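# Add the missing letter block to spell FAR

## Task

The mat holds blocks that should read "FAR" left to right when viewed from the scene frame's origin, but one letter is absent. Place the block bearing that letter so all three blocks rest entirely on the mat, side by side with little space between them in a straight line, each showing its letter on its upper face and upright (not upside down).

## Robot and tools

ROBOT. Two arms, left_arm and right_arm, each ending in a five-finger hand: the right arm has a right hand, the left arm a mirrored left hand. A post stands on the floor behind the arms. Loose objects may occasionally get nudged by outside disturbances.

FRAME. Everything is in the scene frame: origin at table-top height midway between the nominal arm bases, +x out over the table, +y toward left_arm, +z up. Calibrated bases: left_arm at (-0.004, +0.295, 0) m, right_arm at (+0.014, -0.379, -0.001) m, turned slightly about z. Reported hand positions may be a few cm off, more at long reach.

HAND POINT. A point fixed to the palm: 0.15 m out from the wrist mounting face along the fingers and 0.05 m in front of the palm. Its +z runs along straight fingers, +y out of the palm, +x across the palm away from the thumb on the right hand (toward the thumb on the left hand). Straight fingers extend 0.06-0.07 m past the point and sit 0.06 m behind it along -y. A wrist bracket on the little-finger side can strike objects.

THE 28-NUMBER ROW. Every row, used by both execute_actions and move, has 28 values, each in [-1, 1], covering both arms even if one is idle. Order: left_arm dx, dy, dz, rx, ry, rz; left hand little, ring, middle, index, thumb_bend, thumb_turn, force_limit, speed; then the same fourteen for right_arm and its hand. dx..rz are an offset (not a pose) from that arm's current Hand target, along scene axes; 1.0 equals 0.6 m of travel or 180 degrees of turn, and rx, ry, rz form a single rotation vector applied about the Hand target position. Six zeros means no new request for that arm. Finger values: -1 open/straight, +1 closed/curled; thumb_turn -1 beside the palm, +1 opposite the fingers. force_limit maps -1..+1 to about 0..10 N at the fingertip (0..15 N for the two thumb motors). speed rises linearly from near zero at -1 to full at +0.48 and stays full above that. Hand numbers are absolute targets, never 'no change': to keep a hand as is, resend the eight numbers last actually executed for it (or, if none yet, its hand_measured six plus hand_force_limit and hand_speed).

execute_actions(actions, cameras). actions is a list of actions; each action is up to 15 rows, one per 1/30 s step, and a short action repeats its final row to 15 steps. All rows of one action count from the Hand target at that action's start, so repeating an offset moves further. An empty list returns camera images; otherwise name cameras to get them.

move(target, speed, blend, blocking, cameras). target is one 28-number row or a list of up to 15; every row's offsets count from the same starting Hand targets, not from the previous row. Paths are straight, end together, and stop after 10 s overall. speed is top hand speed in m/s, 0.002 to 4.3, default 0.25 (turns up to twice that in rad/s), one value or one per target. blend (m) rounds corners in a list; 0 stops at each. blocking=false returns after about 0.5 s while the motion continues. Paths do not avoid obstacles or the other arm. The result adds a move: line (done, off_target, moving, held, fault) plus which limits acted (paced = pose clipped, held = steps withheld).

wait(seconds): 0 to 3600, lets time pass; a running move continues. stop(): brakes the current move. zoom_image(camera, region): region [x0, y0, x1, y1] in pixels of that camera's newest image, at most 504 by 504. show_instructions(): reference images. finished_scene(scene): ends the scene for good; the arrangement must then hold without the robot.

CAMERAS: cam_head_left, cam_head_right, cam_high, cam_low, cam_left_wrist, cam_right_wrist, all 672x504; calibration was supplied, wrist camera poses follow their arms.

RESULTS. Each arm reports end_effector_position (m) and end_effector_quat_wxyz, Hand target (the base for the next offsets), joint positions, velocities and torques, and per hand hand_measured, hand_stopped_by (moving, target, force, stalled, fault), hand_load_n (positive when the finger is pushed open), hand_force_limit, hand_speed, all in the little..thumb_turn order. A lost grip shows as hand_load_n falling near 0. execute_actions results also list positions at some steps.

BEHAVIOUR. Orientation commands are clipped to 40 degrees from the measured orientation each step. Arms track loosely and often rest 1-3 cm (up to 5 cm) short, mostly low; a further execute_actions call re-requests the target, or send the gap as an extra offset. An arm blocked by something keeps pressing until you command it back past its hand point. With the thumb turned opposite the fingers, the hand encloses objects about 0.035-0.065 m thick; thumb tip against index pad can pinch light items up to about 0.08 m. Close slowly (speed -0.94 or below) for a gentle grip. Motors heat when holding loads, stretched out, or pushing; at 100 °C the arm drops for 30-60 s.

AVOID. Dropping the block even a few mm, releasing it while moving, fast impacts, hard pushes, knocking blocks off the mat or table (anything leaving the table fails the task), collisions between the two arms or hands, and overloading fingers. Move gently and set the block down at rest.

Each tool is called after "Request:" as name(argument=value, ...) on one line, values as JSON.

Reference images:

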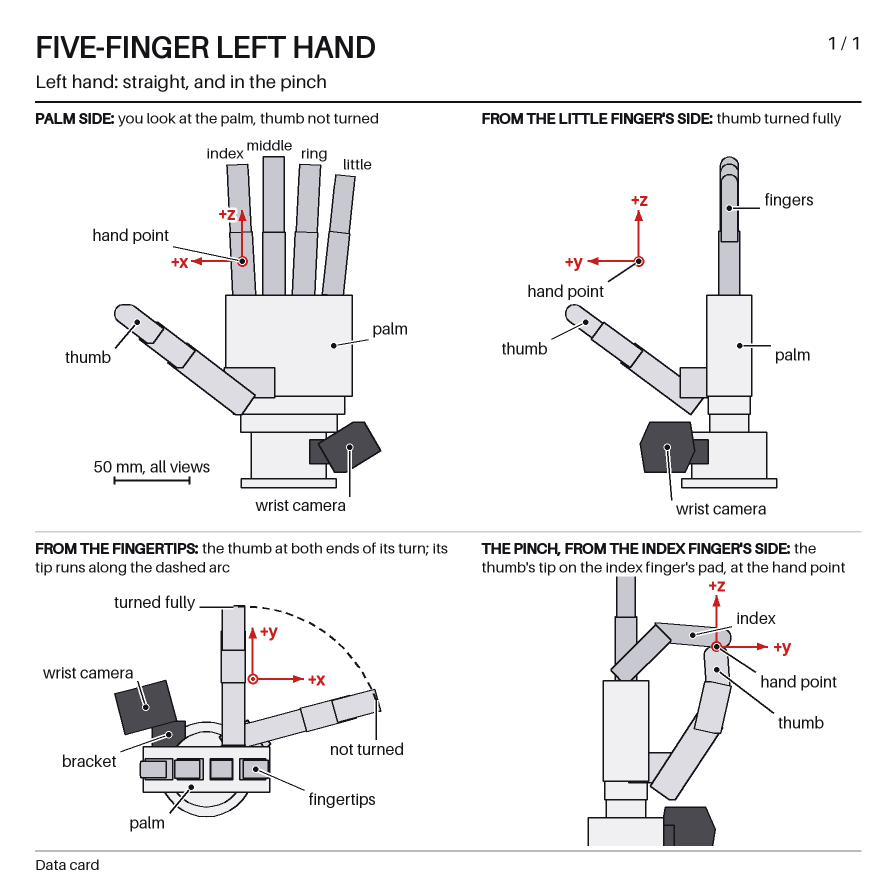

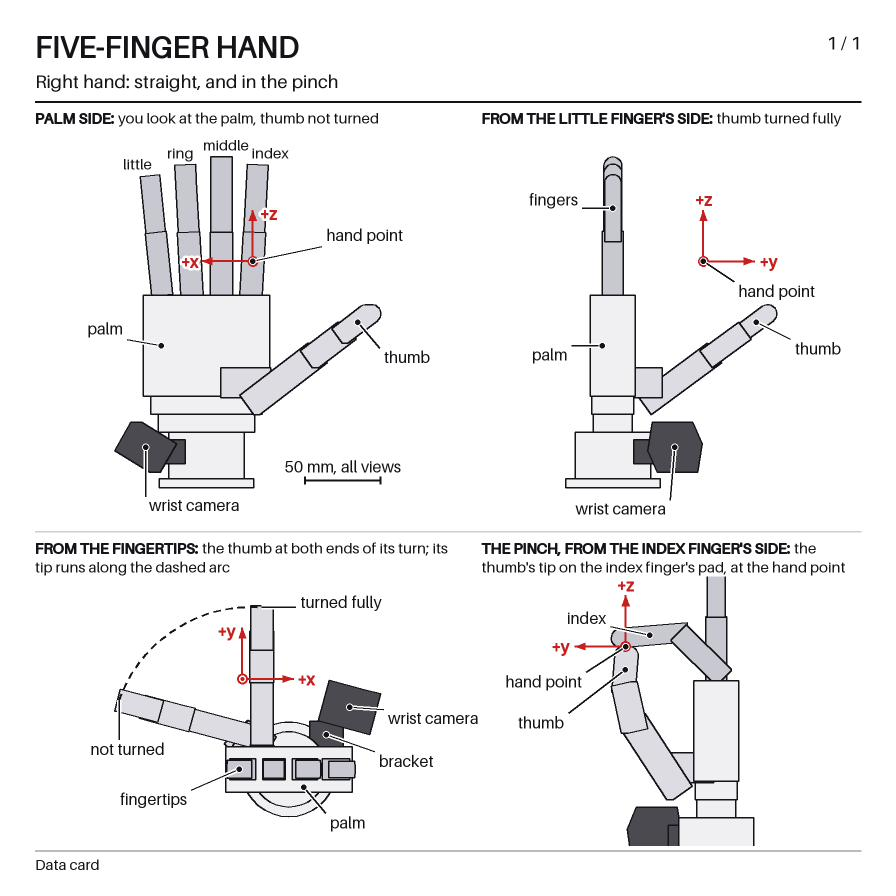

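## Session

Request:
execute_actions(actions=[])

Scene clock: 0.00 s.
left_arm: end_effector_position=(+0.3091, +0.1727, +0.2626) hand_measured=(-1.000, -1.000, -1.000, -1.000, -1.000, -1.000) hand_load_n=(+0.0, +0.0, +0.0, +0.0, +0.0, +0.0) hand_stopped_by=(target, target, target, target, target, target) hand_force_limit=0.00 hand_speed=-0.80 end_effector_quat_wxyz=(-0.206, +0.924, -0.060, +0.316) | right_arm: end_effector_position=(+0.5577, -0.0589, +0.2591) hand_measured=(-1.000, -1.000, -1.000, -1.000, -1.000, -1.000) hand_load_n=(+0.0, +0.0, +0.0, +0.0, +0.0, +0.0) hand_stopped_by=(target, target, target, target, target, target) hand_force_limit=0.00 hand_speed=-0.80 end_effector_quat_wxyz=(+0.033, -0.319, +0.833, +0.451)
Joint positions: left_arm=[-0.643 0.791 0.872 -1.277 -0.693 -1.946] | right_arm=[0.251 2.002 1.866 -1.538 -0.934 1.004]
Joint velocities: within noise
Joint torques (N m): no reading
Motor temperatures (°C): left_arm=[32 24 30 30 28 27] | right_arm=[31 26 28 26 23 28]
Heat: left arm: hottest waist 32 °C; right arm: hottest waist 31 °C.
Hand target: left_arm +0.3123, +0.1701, +0.2732; -0.200, +0.923, -0.056, +0.324 | right_arm +0.5610, -0.0581, +0.2683; +0.044, -0.324, +0.832, +0.449

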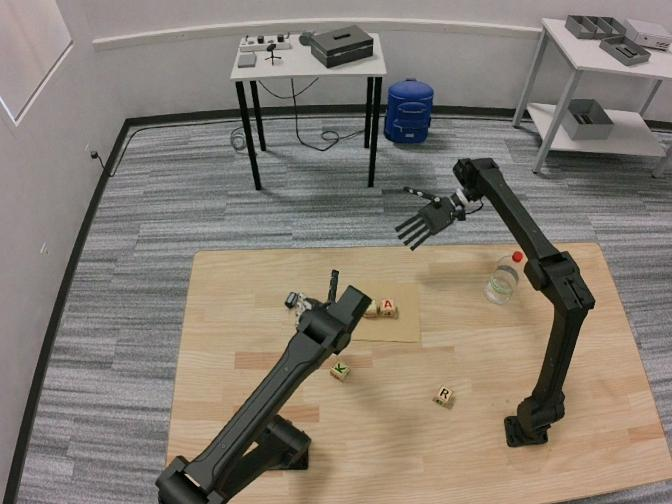

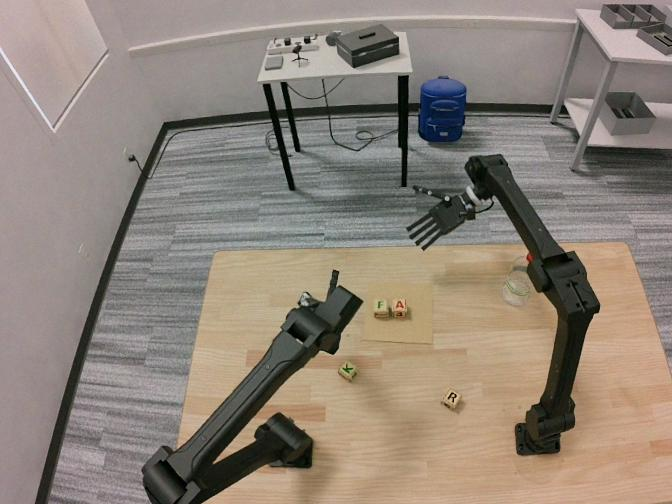

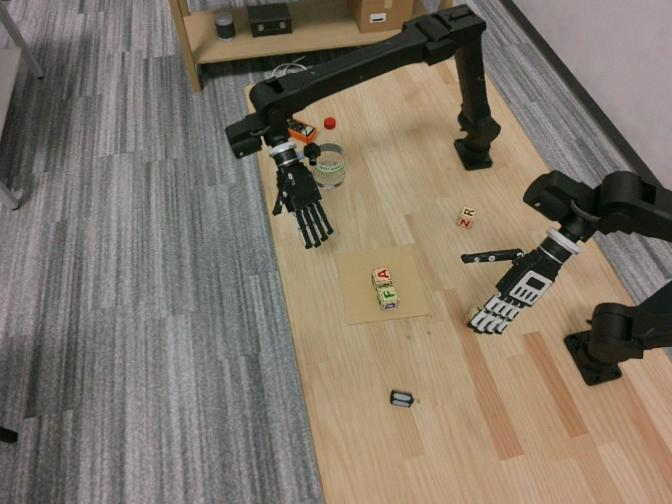

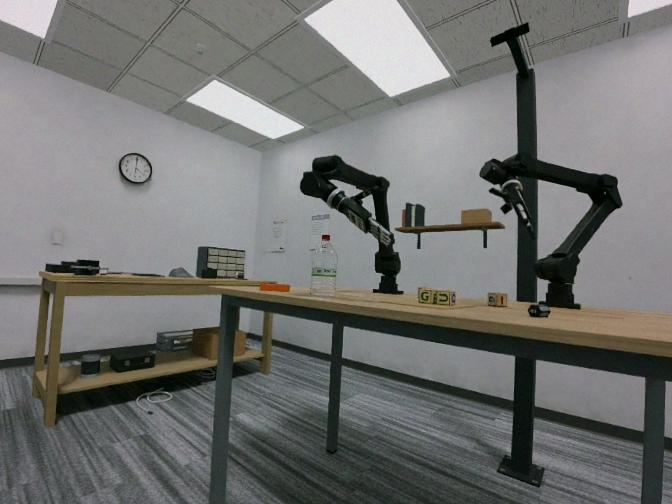

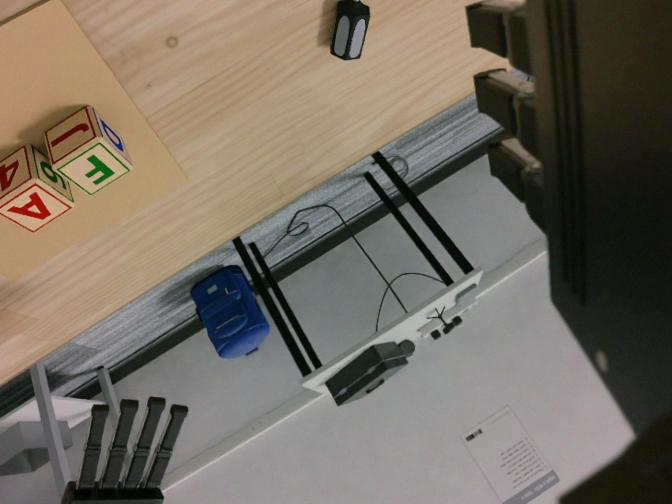

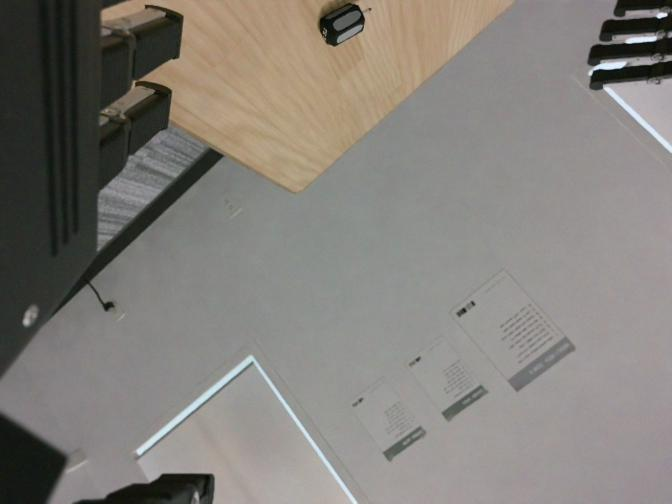

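Request:
zoom_image(camera="cam_head_right", region=[320, 260, 500, 430])

Request:
zoom_image(camera="cam_high", region=[330, 180, 530, 350])

Request:
zoom_image(camera="cam_head_left", region=[320, 260, 500, 430])

Request:
zoom_image(camera="cam_low", region=[390, 270, 560, 330])

Scaled by 2.800.

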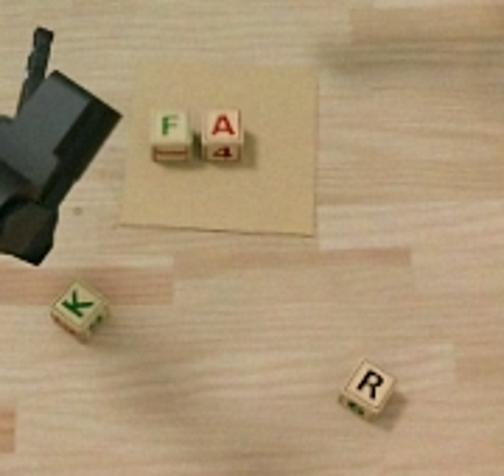

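Scaled by 2.520.

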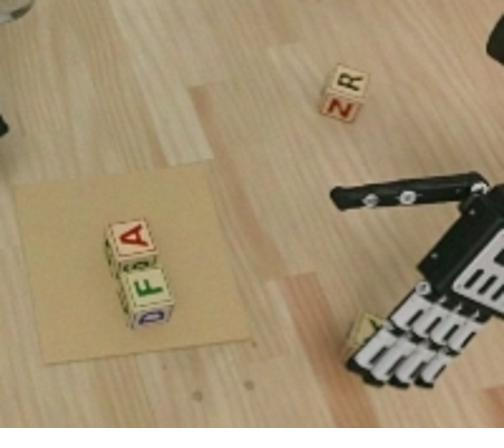

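Scaled by 2.800.

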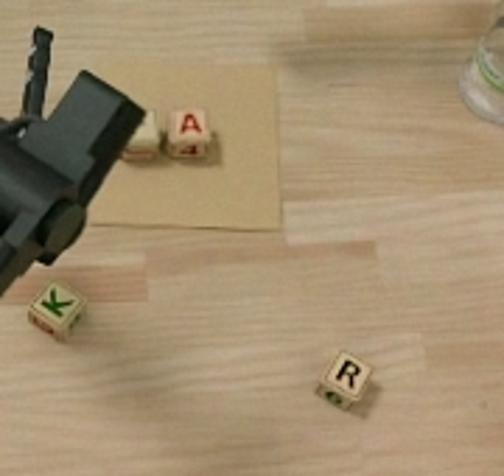

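Scaled by 2.965.

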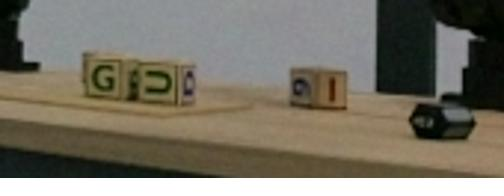

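Request:
move(target=[[0,0,0,0,0,0,-1,-1,-1,-1,-1,-1,0,-0.8,0,0,0.25,0,0,0,-1,-1,-1,-1,-1,-1,0,-0.8],[0,0,0,0,0,0,-1,-1,-1,-1,-1,-1,0,-0.8,-0.33,-0.5,0.25,0,0,0,-1,-1,-1,-1,-1,-1,0,-0.8]], blend=0.03, cameras=["cam_head_right", "cam_high"])

Scene clock: 9.03 s.
left_arm: end_effector_position=(+0.3091, +0.1727, +0.2626) hand_measured=(-1.000, -1.000, -1.000, -1.000, -1.000, -1.000) hand_load_n=(+0.0, +0.0, +0.0, +0.0, -0.5, +0.0) hand_stopped_by=(target, target, target, target, target, target) hand_force_limit=0.00 hand_speed=-0.80 end_effector_quat_wxyz=(-0.206, +0.924, -0.060, +0.316) | right_arm: end_effector_position=(+0.3658, -0.3594, +0.4152) hand_measured=(-1.000, -1.000, -1.000, -1.000, -1.000, -1.000) hand_load_n=(+0.0, +0.0, -0.5, +0.0, +0.0, +0.0) hand_stopped_by=(target, target, target, target, target, target) hand_force_limit=0.00 hand_speed=-0.80 end_effector_quat_wxyz=(+0.298, -0.196, +0.878, +0.318)
Joint positions: left_arm=[-0.643 0.791 0.872 -1.277 -0.693 -1.946] | right_arm=[-0.477 1.196 1.344 -1.693 -0.902 0.633]
Joint torques (N m): left_arm=[0.03 -1.08 11.19 0.43 -0.49 -0.04] | right_arm=[0.79 -6.12 7.6 -0.47 -0.53 -0.02]
Heat: left arm: hottest elbow 33 °C; right arm: hottest waist 31 °C.
Hand target: left_arm +0.3123, +0.1701, +0.2732; -0.200, +0.923, -0.056, +0.324 | right_arm +0.3630, -0.3581, +0.4184; +0.043, -0.324, +0.832, +0.449
Off the commanded pose: left_arm 0.011 m, 1 deg | right_arm 0.004 m, 36 deg.
joint sent to its limit (right arm) — joint 4 (wrist pitch), lower limit. The joint targets are off in orientation, not in position.
move: off_target (right_arm)

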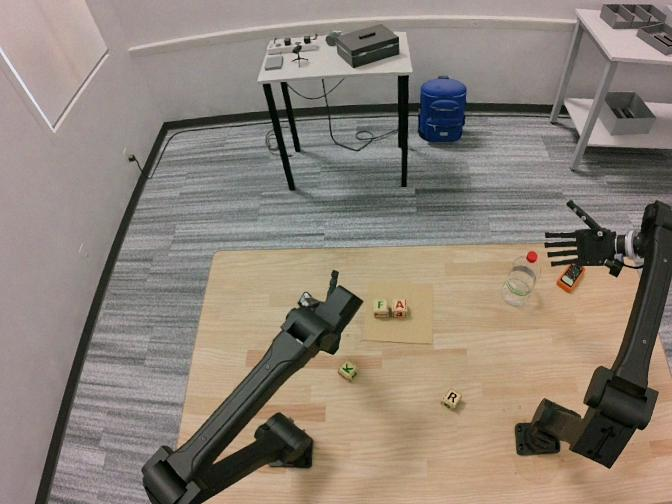

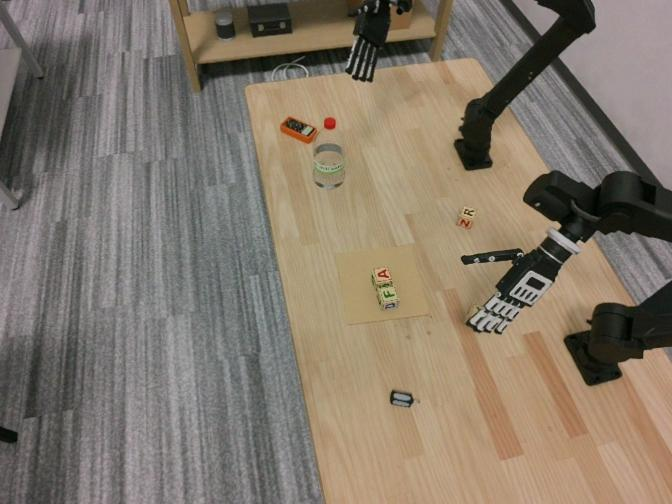

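Request:
zoom_image(camera="cam_high", region=[440, 190, 500, 240])

Request:
zoom_image(camera="cam_high", region=[330, 240, 440, 330])

Request:
zoom_image(camera="cam_head_right", region=[430, 375, 480, 425])

Request:
zoom_image(camera="cam_head_right", region=[355, 275, 445, 350])

Scaled by 8.400.

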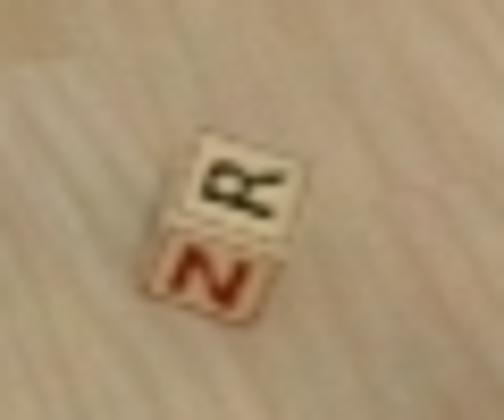

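Scaled by 4.582.

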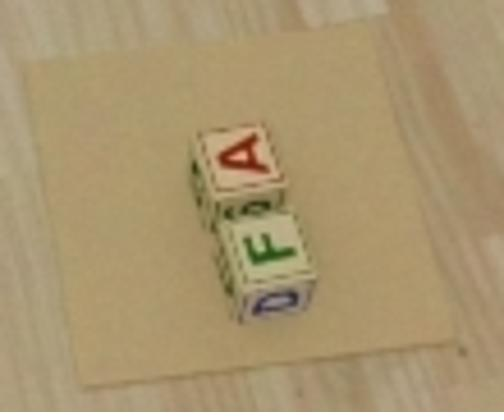

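Scaled by 10.080.

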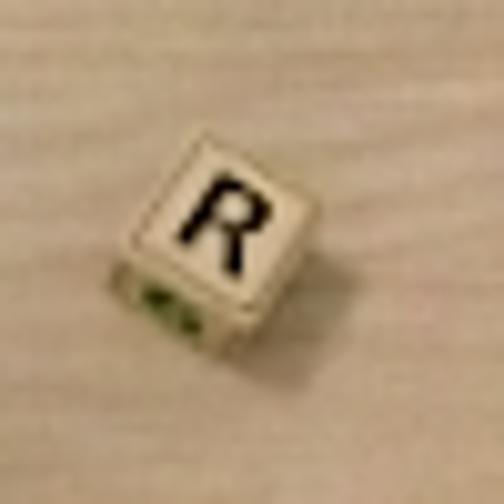

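Scaled by 5.600.

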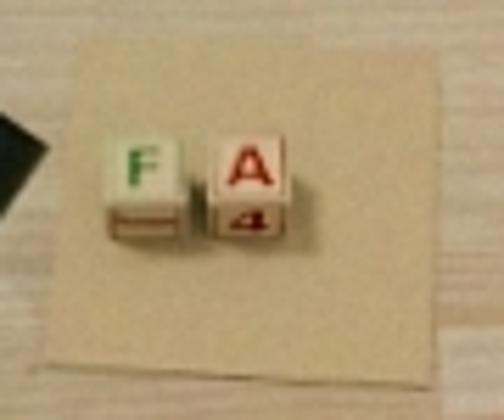

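Request:
move(target=[-0.3205,-0.5285,-0.0387,0.2616,-0.1007,-0.5266,-1,-1,-0.5,-0.5,-0.8,1,-0.4,-0.3,0,0,0,0,0,0,-1,-1,-1,-1,-1,-1,0,-0.8], cameras=["all"])

Scene clock: 16.20 s.
left_arm: end_effector_position=(+0.1224, -0.1279, +0.2250) hand_measured=(-1.000, -1.000, -0.500, -0.500, -0.800, +1.000) hand_load_n=(+0.0, +0.0, +0.0, +0.0, +0.0, +0.0) hand_stopped_by=(target, target, target, target, target, target) hand_force_limit=-0.40 hand_speed=-0.30 end_effector_quat_wxyz=(+0.232, -0.395, +0.785, -0.418) | right_arm: end_effector_position=(+0.3657, -0.3594, +0.4152) hand_measured=(-1.000, -1.000, -1.000, -1.000, -1.000, -1.000) hand_load_n=(+0.0, +0.0, +0.0, +0.0, +0.0, +0.0) hand_stopped_by=(target, target, target, target, target, target) hand_force_limit=0.00 hand_speed=-0.80 end_effector_quat_wxyz=(+0.298, -0.196, +0.878, +0.318)
Joint positions: left_arm=[-1.463 1.068 0.909 -0.625 -0.693 -0.527] | right_arm=[-0.477 1.196 1.344 -1.693 -0.902 0.632]
Joint torques (N m): left_arm=[-0.79 -4.37 13.85 1.48 -0.3 0.1] | right_arm=[0.79 -6.18 7.61 -0.44 -0.53 -0.04]
Heat: left arm: hottest elbow 34 °C; right arm: hottest waist 31 °C.
Hand target: left_arm +0.1201, -0.1469, +0.2498; +0.222, -0.392, +0.777, -0.440 | right_arm +0.3636, -0.3574, +0.4178; +0.298, -0.203, +0.878, +0.316 (not the last commanded pose)
Off the commanded pose: left_arm 0.032 m, 3 deg | right_arm 0.004 m, 36 deg.
joint at its limit (right arm) — joint 4 (wrist pitch), lower limit.
move: off_target (left_arm)
cam_left_wrist: T_world_to_cam=[[0.27085, -0.58221, 0.7666, -0.27744], [-0.92524, -0.37722, 0.04041, 0.06005], [0.26565, -0.72023, -0.64085, 0.1348]] pos_world=[0.0949, -0.04179, 0.29665]
cam_right_wrist: T_world_to_cam=[[-0.75195, 0.61859, 0.22785, 0.39442], [0.23857, -0.06685, 0.96882, -0.51755], [0.61453, 0.78287, -0.09731, 0.21403]] pos_world=[0.28853, -0.44614, 0.43237]

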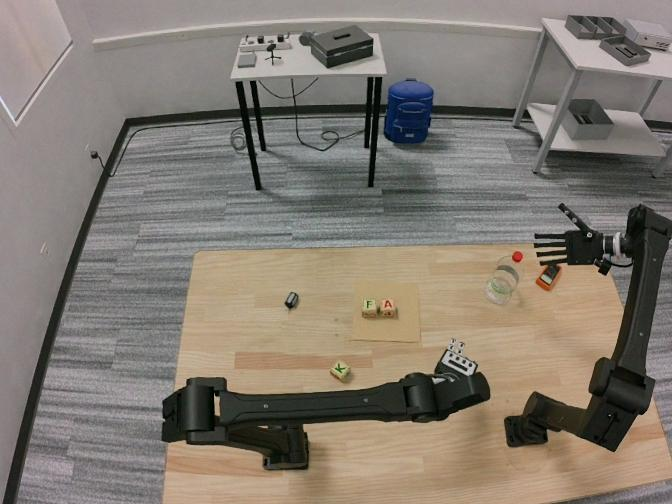

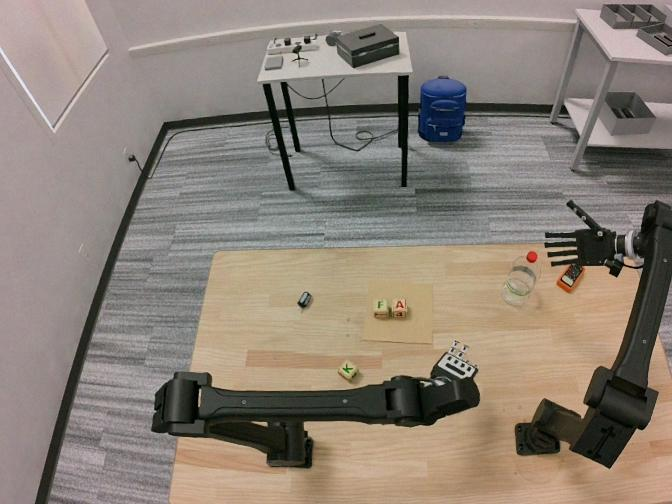

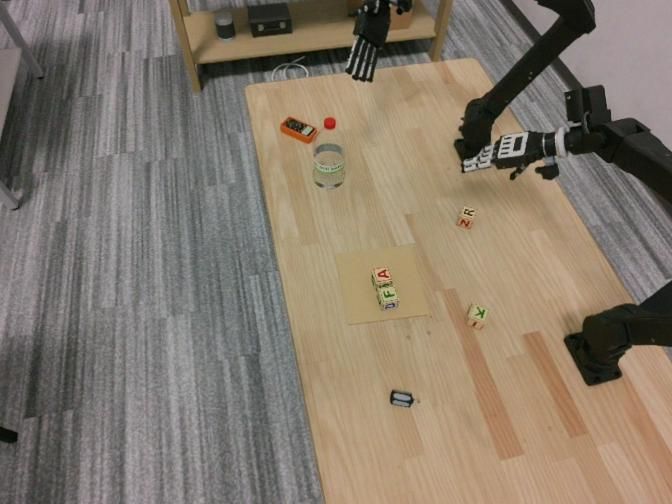

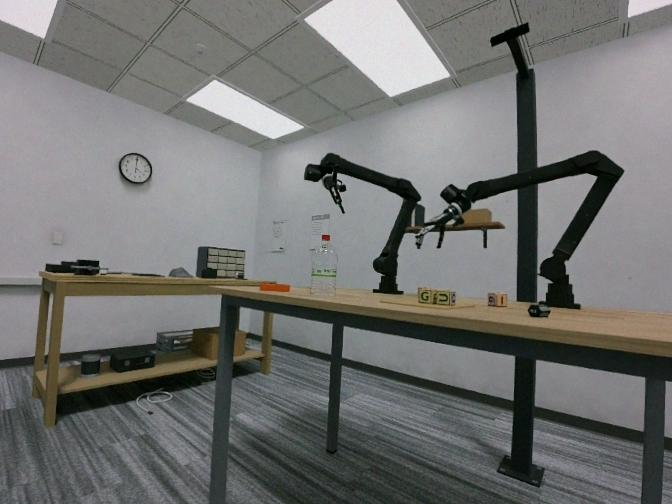

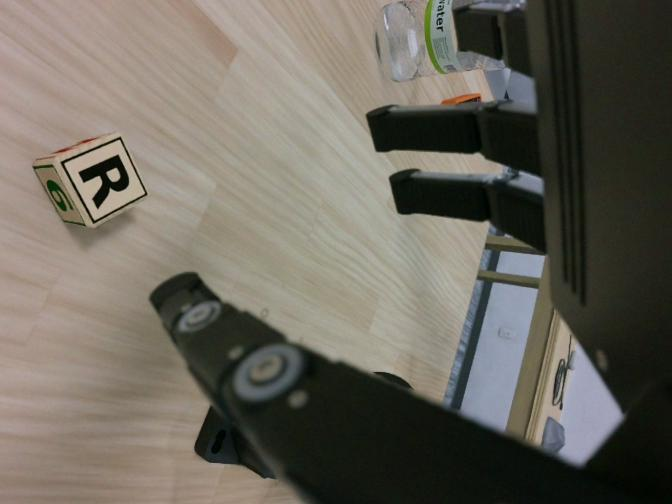

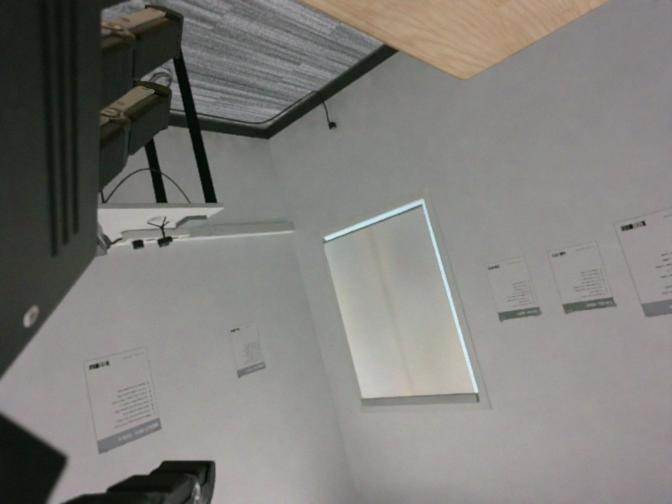

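Request:
zoom_image(camera="cam_head_right", region=[410, 320, 510, 420])

Request:
zoom_image(camera="cam_high", region=[440, 110, 580, 240])

Request:
zoom_image(camera="cam_head_left", region=[410, 320, 510, 420])

Scaled by 5.040.

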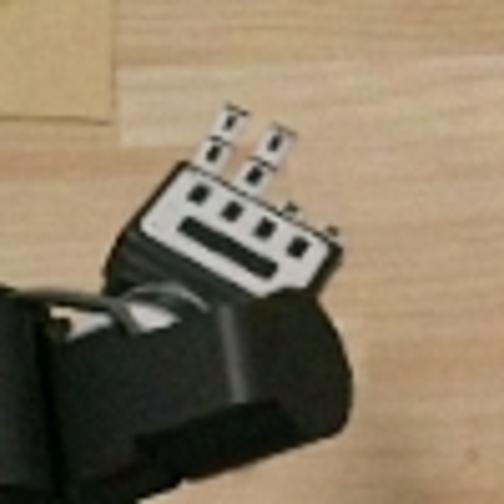

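Scaled by 3.600.

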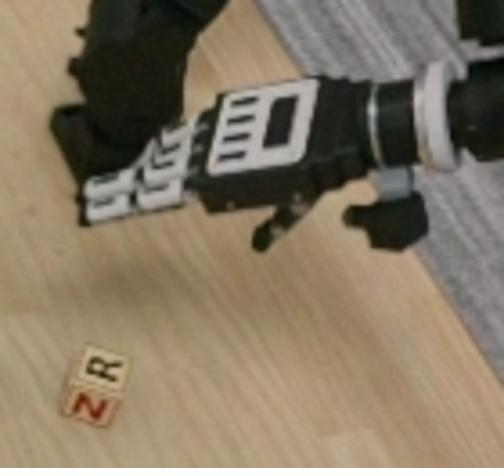

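Scaled by 5.040.

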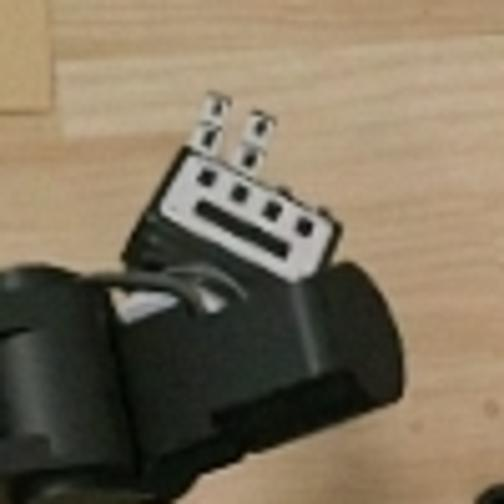

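Request:
zoom_image(camera="cam_left_wrist", region=[20, 110, 170, 240])

Scaled by 3.360.

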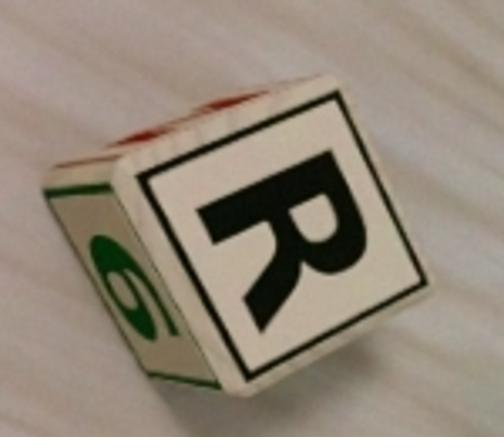

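Request:
move(target=[0.041,-0.0083,-0.175,0,0,0,-1,-1,-0.5,-0.5,-0.8,1,-0.4,-0.3,0,0,0,0,0,0,-1,-1,-1,-1,-1,-1,0,-0.8], cameras=["cam_head_right","cam_high","cam_low","cam_left_wrist"], speed=0.15)

Scene clock: 20.20 s.
left_arm: end_effector_position=(+0.1394, -0.1513, +0.1470) hand_measured=(-1.000, -1.000, -0.500, -0.500, -0.800, +1.000) hand_load_n=(+0.0, +0.0, +0.0, +0.0, +0.0, +0.0) hand_stopped_by=(target, target, target, target, target, target) hand_force_limit=-0.40 hand_speed=-0.30 end_effector_quat_wxyz=(+0.219, -0.391, +0.778, -0.440) | right_arm: end_effector_position=(+0.3657, -0.3594, +0.4152) hand_measured=(-1.000, -1.000, -1.000, -1.000, -1.000, -1.000) hand_load_n=(+0.0, +0.0, +0.0, +0.0, +0.0, +0.0) hand_stopped_by=(target, target, target, target, target, target) hand_force_limit=0.00 hand_speed=-0.80 end_effector_quat_wxyz=(+0.298, -0.196, +0.878, +0.318)
Joint positions: left_arm=[-1.414 1.182 0.75 -0.268 -0.64 -0.469] | right_arm=[-0.477 1.196 1.344 -1.693 -0.902 0.632]
Joint torques (N m): left_arm=[1.14 -5.54 9.14 1.58 -0.26 0.08] | right_arm=[0.73 -6.12 7.58 -0.43 -0.54 -0.04]
Motor temperatures (°C): left_arm=[32 24 35 30 28 27] | right_arm=[31 27 31 26 24 28]
Heat: left arm: hottest elbow 35 °C; right arm: hottest waist 31 °C.
Hand target: left_arm +0.1448, -0.1519, +0.1449; +0.222, -0.392, +0.777, -0.440 | right_arm +0.3636, -0.3574, +0.4178; +0.298, -0.203, +0.878, +0.316
Off the commanded pose: left_arm 0.006 m, 0 deg | right_arm 0.004 m, 1 deg.
joint at its limit (right arm) — joint 4 (wrist pitch), lower limit.
move: done
cam_left_wrist: T_world_to_cam=[[0.25559, -0.54978, 0.79525, -0.23304], [-0.93314, -0.35539, 0.05421, 0.0725], [0.25282, -0.75594, -0.60385, 0.05443]] pos_world=[0.11345, -0.0612, 0.21426]

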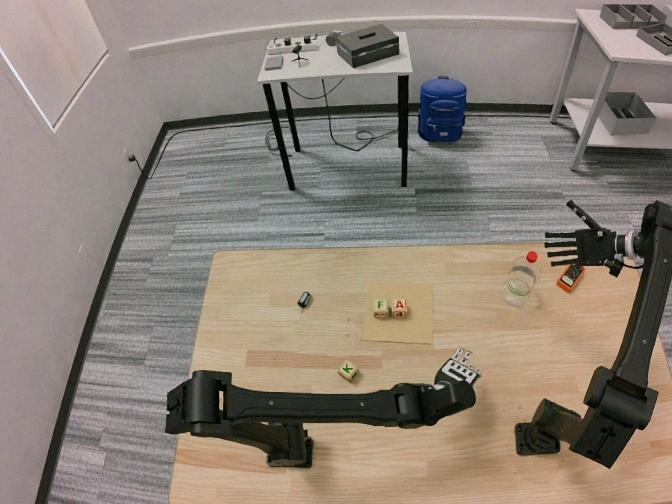

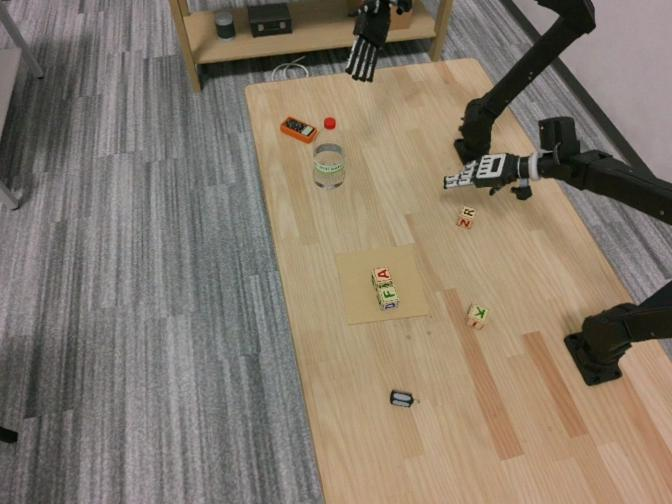

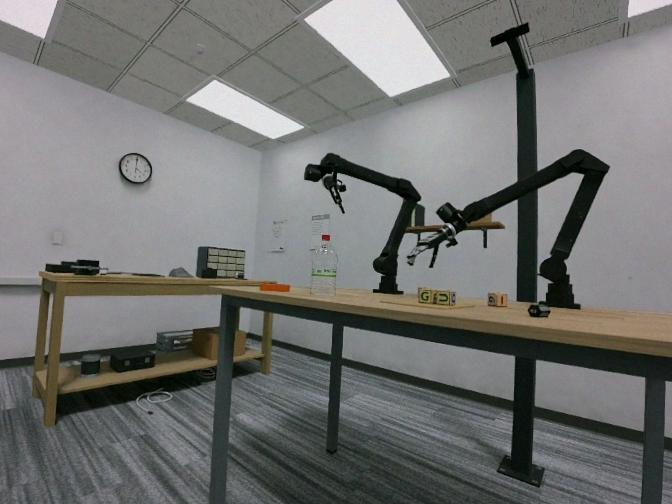

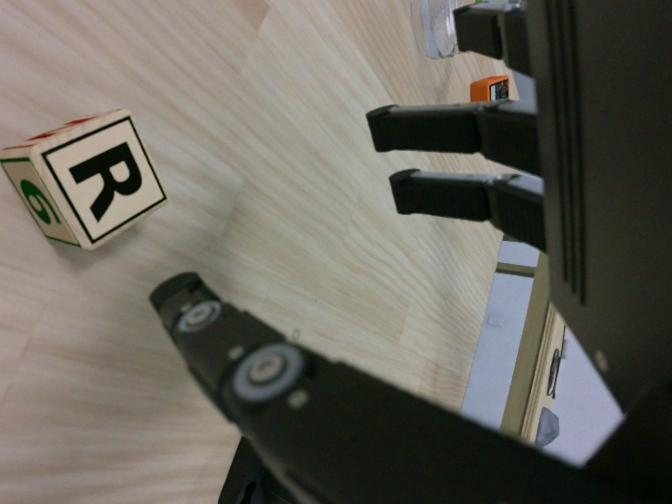

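Request:
zoom_image(camera="cam_left_wrist", region=[0, 90, 200, 270])

Request:
zoom_image(camera="cam_high", region=[430, 130, 550, 240])

Scaled by 2.520.

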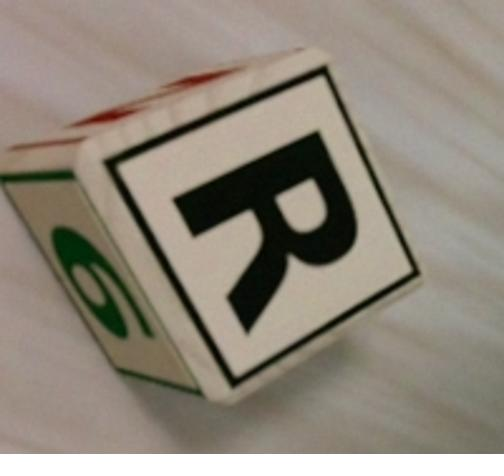

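Scaled by 4.200.

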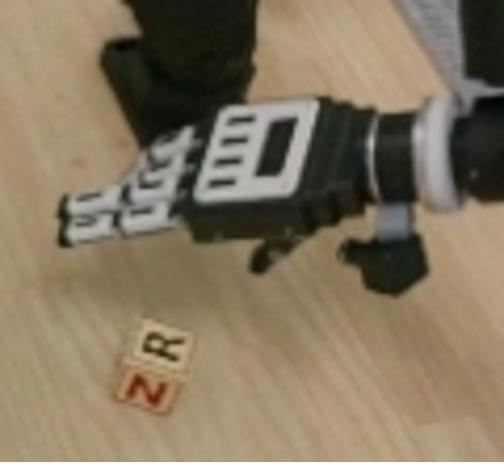

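Request:
move(target=[0.0103,0.0398,-0.075,0,0,0,-1,-1,-0.5,-0.5,-0.8,1,-0.4,-0.3,0,0,0,0,0,0,-1,-1,-1,-1,-1,-1,0,-0.8], cameras=["cam_head_right","cam_high","cam_low","cam_left_wrist"], speed=0.1)

Scene clock: 22.70 s.
left_arm: end_effector_position=(+0.1457, -0.1287, +0.1049) hand_measured=(-1.000, -1.000, -0.500, -0.500, -0.800, +1.000) hand_load_n=(+0.0, +0.0, +0.0, +0.0, +0.0, +0.0) hand_stopped_by=(target, target, target, target, target, target) hand_force_limit=-0.40 hand_speed=-0.30 end_effector_quat_wxyz=(+0.218, -0.392, +0.777, -0.443) | right_arm: end_effector_position=(+0.3657, -0.3594, +0.4152) hand_measured=(-1.000, -1.000, -1.000, -1.000, -1.000, -1.000) hand_load_n=(+0.0, +0.0, +0.0, +0.0, +0.0, +0.0) hand_stopped_by=(target, target, target, target, target, target) hand_force_limit=0.00 hand_speed=-0.80 end_effector_quat_wxyz=(+0.298, -0.196, +0.878, +0.318)
Joint positions: left_arm=[-1.384 1.185 0.62 -0.114 -0.616 -0.445] | right_arm=[-0.477 1.196 1.344 -1.693 -0.902 0.632]
Joint torques (N m): left_arm=[1.2 -4.6 8.44 1.63 -0.23 0.09] | right_arm=[0.79 -6.12 7.6 -0.46 -0.53 -0.04]
Heat: left arm: hottest elbow 36 °C; right arm: hottest waist 31 °C.
Hand target: left_arm +0.1509, -0.1281, +0.0999; +0.222, -0.392, +0.777, -0.440 | right_arm +0.3636, -0.3574, +0.4178; +0.298, -0.203, +0.878, +0.316
Off the commanded pose: left_arm 0.007 m, 1 deg | right_arm 0.004 m, 1 deg.
joint at its limit (right arm) — joint 4 (wrist pitch), lower limit.
move: done
cam_left_wrist: T_world_to_cam=[[0.25443, -0.54465, 0.79914, -0.18831], [-0.93341, -0.3545, 0.05557, 0.0887], [0.25302, -0.76006, -0.59857, 0.04331]] pos_world=[0.11975, -0.0382, 0.17148]

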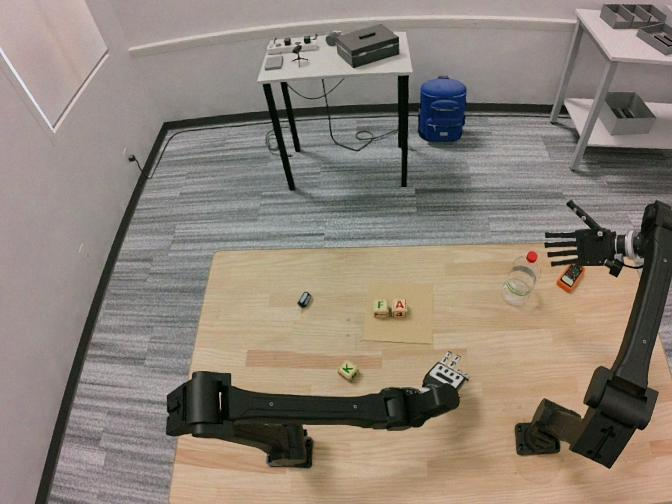

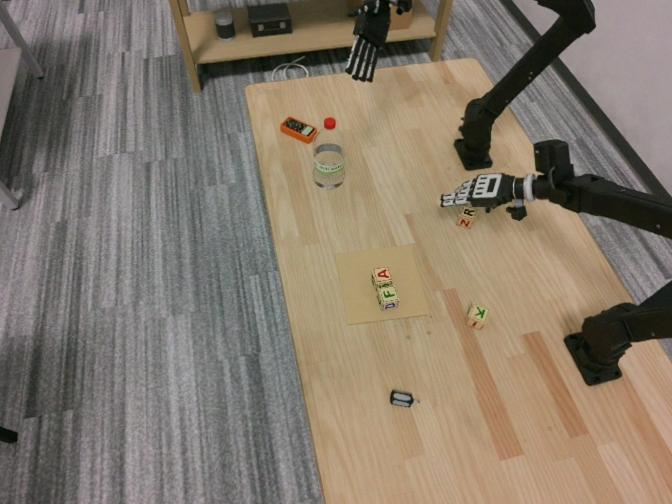

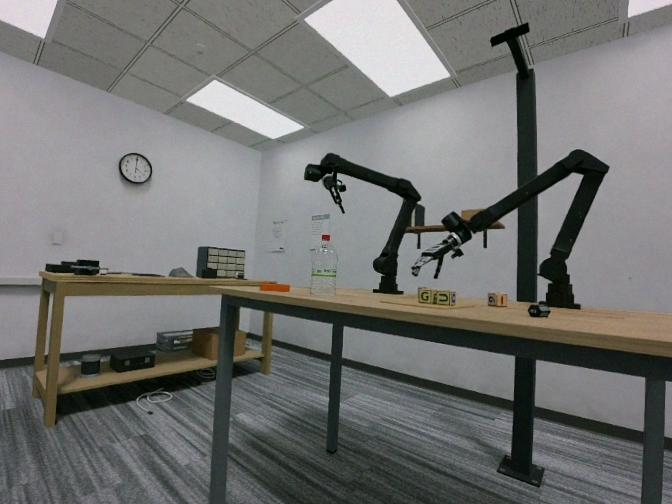

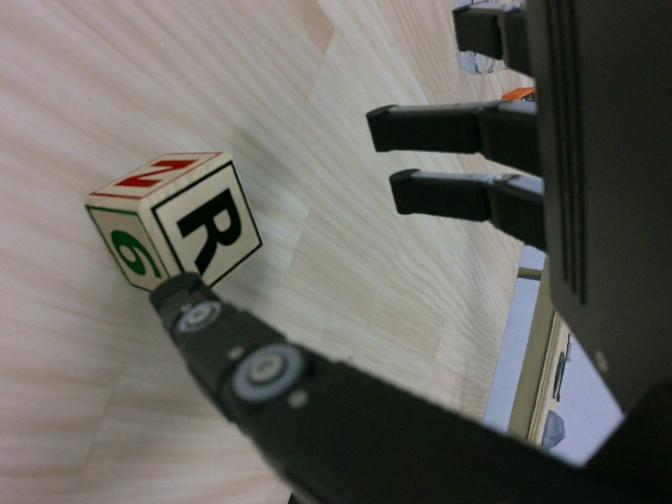

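Request:
zoom_image(camera="cam_left_wrist", region=[70, 140, 280, 310])

Scaled by 2.400.

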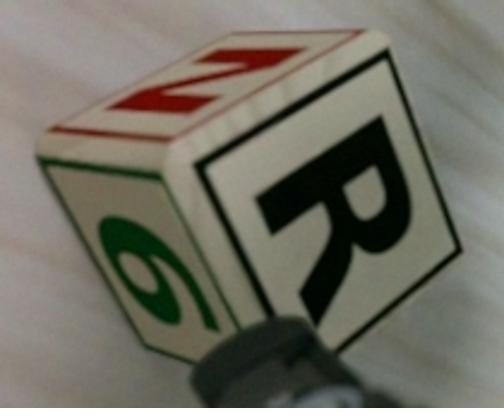

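Request:
move(target=[-0.0025,-0.0035,-0.1,0,0,0,-1,-1,-0.5,-0.5,-0.8,1,-0.4,-0.3,0,0,0,0,0,0,-1,-1,-1,-1,-1,-1,0,-0.8], cameras=["cam_head_right","cam_high","cam_low","cam_left_wrist"], speed=0.06)

Scene clock: 25.33 s.
left_arm: end_effector_position=(+0.1462, -0.1315, +0.0442) hand_measured=(-1.000, -1.000, -0.500, -0.500, -0.800, +1.000) hand_load_n=(+0.0, +0.0, +0.0, +0.0, +0.0, +0.0) hand_stopped_by=(target, target, target, target, target, target) hand_force_limit=-0.40 hand_speed=-0.30 end_effector_quat_wxyz=(+0.219, -0.391, +0.777, -0.441) | right_arm: end_effector_position=(+0.3657, -0.3594, +0.4152) hand_measured=(-1.000, -1.000, -1.000, -1.000, -1.000, -1.000) hand_load_n=(-0.5, +0.0, +0.0, +0.0, +0.0, +0.0) hand_stopped_by=(target, target, target, target, target, target) hand_force_limit=0.00 hand_speed=-0.80 end_effector_quat_wxyz=(+0.298, -0.196, +0.878, +0.318)
Joint positions: left_arm=[-1.384 1.338 0.545 0.111 -0.616 -0.444] | right_arm=[-0.477 1.196 1.344 -1.693 -0.902 0.632]
Joint torques (N m): left_arm=[0.67 -5.6 7.04 1.66 -0.39 0.06] | right_arm=[0.79 -6.24 7.6 -0.49 -0.54 -0.04]
Heat: left arm: hottest elbow 36 °C; right arm: hottest elbow 32 °C.
Hand target: left_arm +0.1494, -0.1302, +0.0399; +0.222, -0.392, +0.777, -0.440 | right_arm +0.3636, -0.3574, +0.4178; +0.298, -0.203, +0.878, +0.316
Off the commanded pose: left_arm 0.006 m, 0 deg | right_arm 0.004 m, 1 deg.
joint at its limit (right arm) — joint 4 (wrist pitch), lower limit.
move: done
cam_left_wrist: T_world_to_cam=[[0.25462, -0.54732, 0.79725, -0.14183], [-0.93346, -0.35447, 0.05477, 0.09165], [0.25262, -0.75815, -0.60116, 0.00519]] pos_world=[0.12035, -0.0412, 0.11117]

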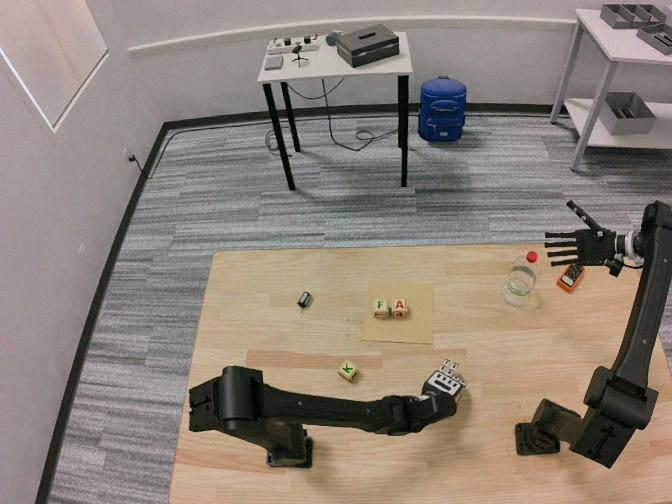

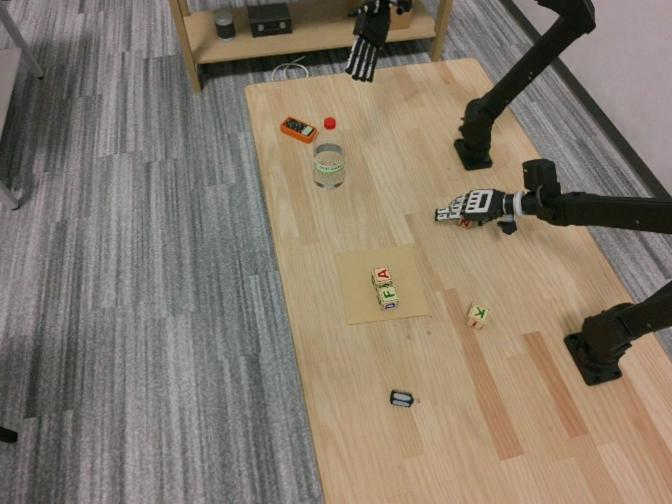

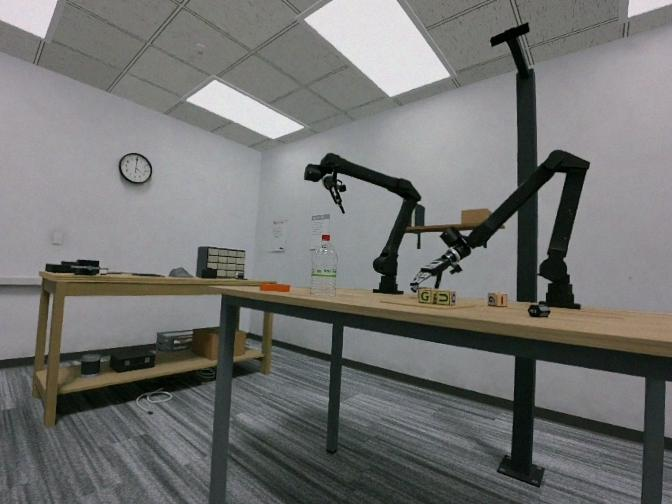

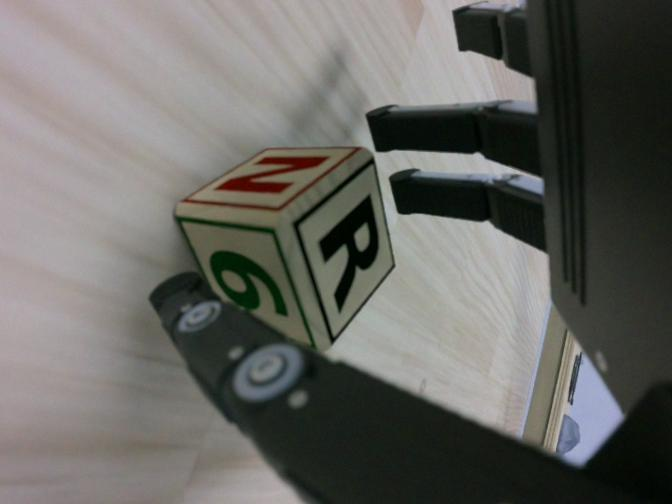

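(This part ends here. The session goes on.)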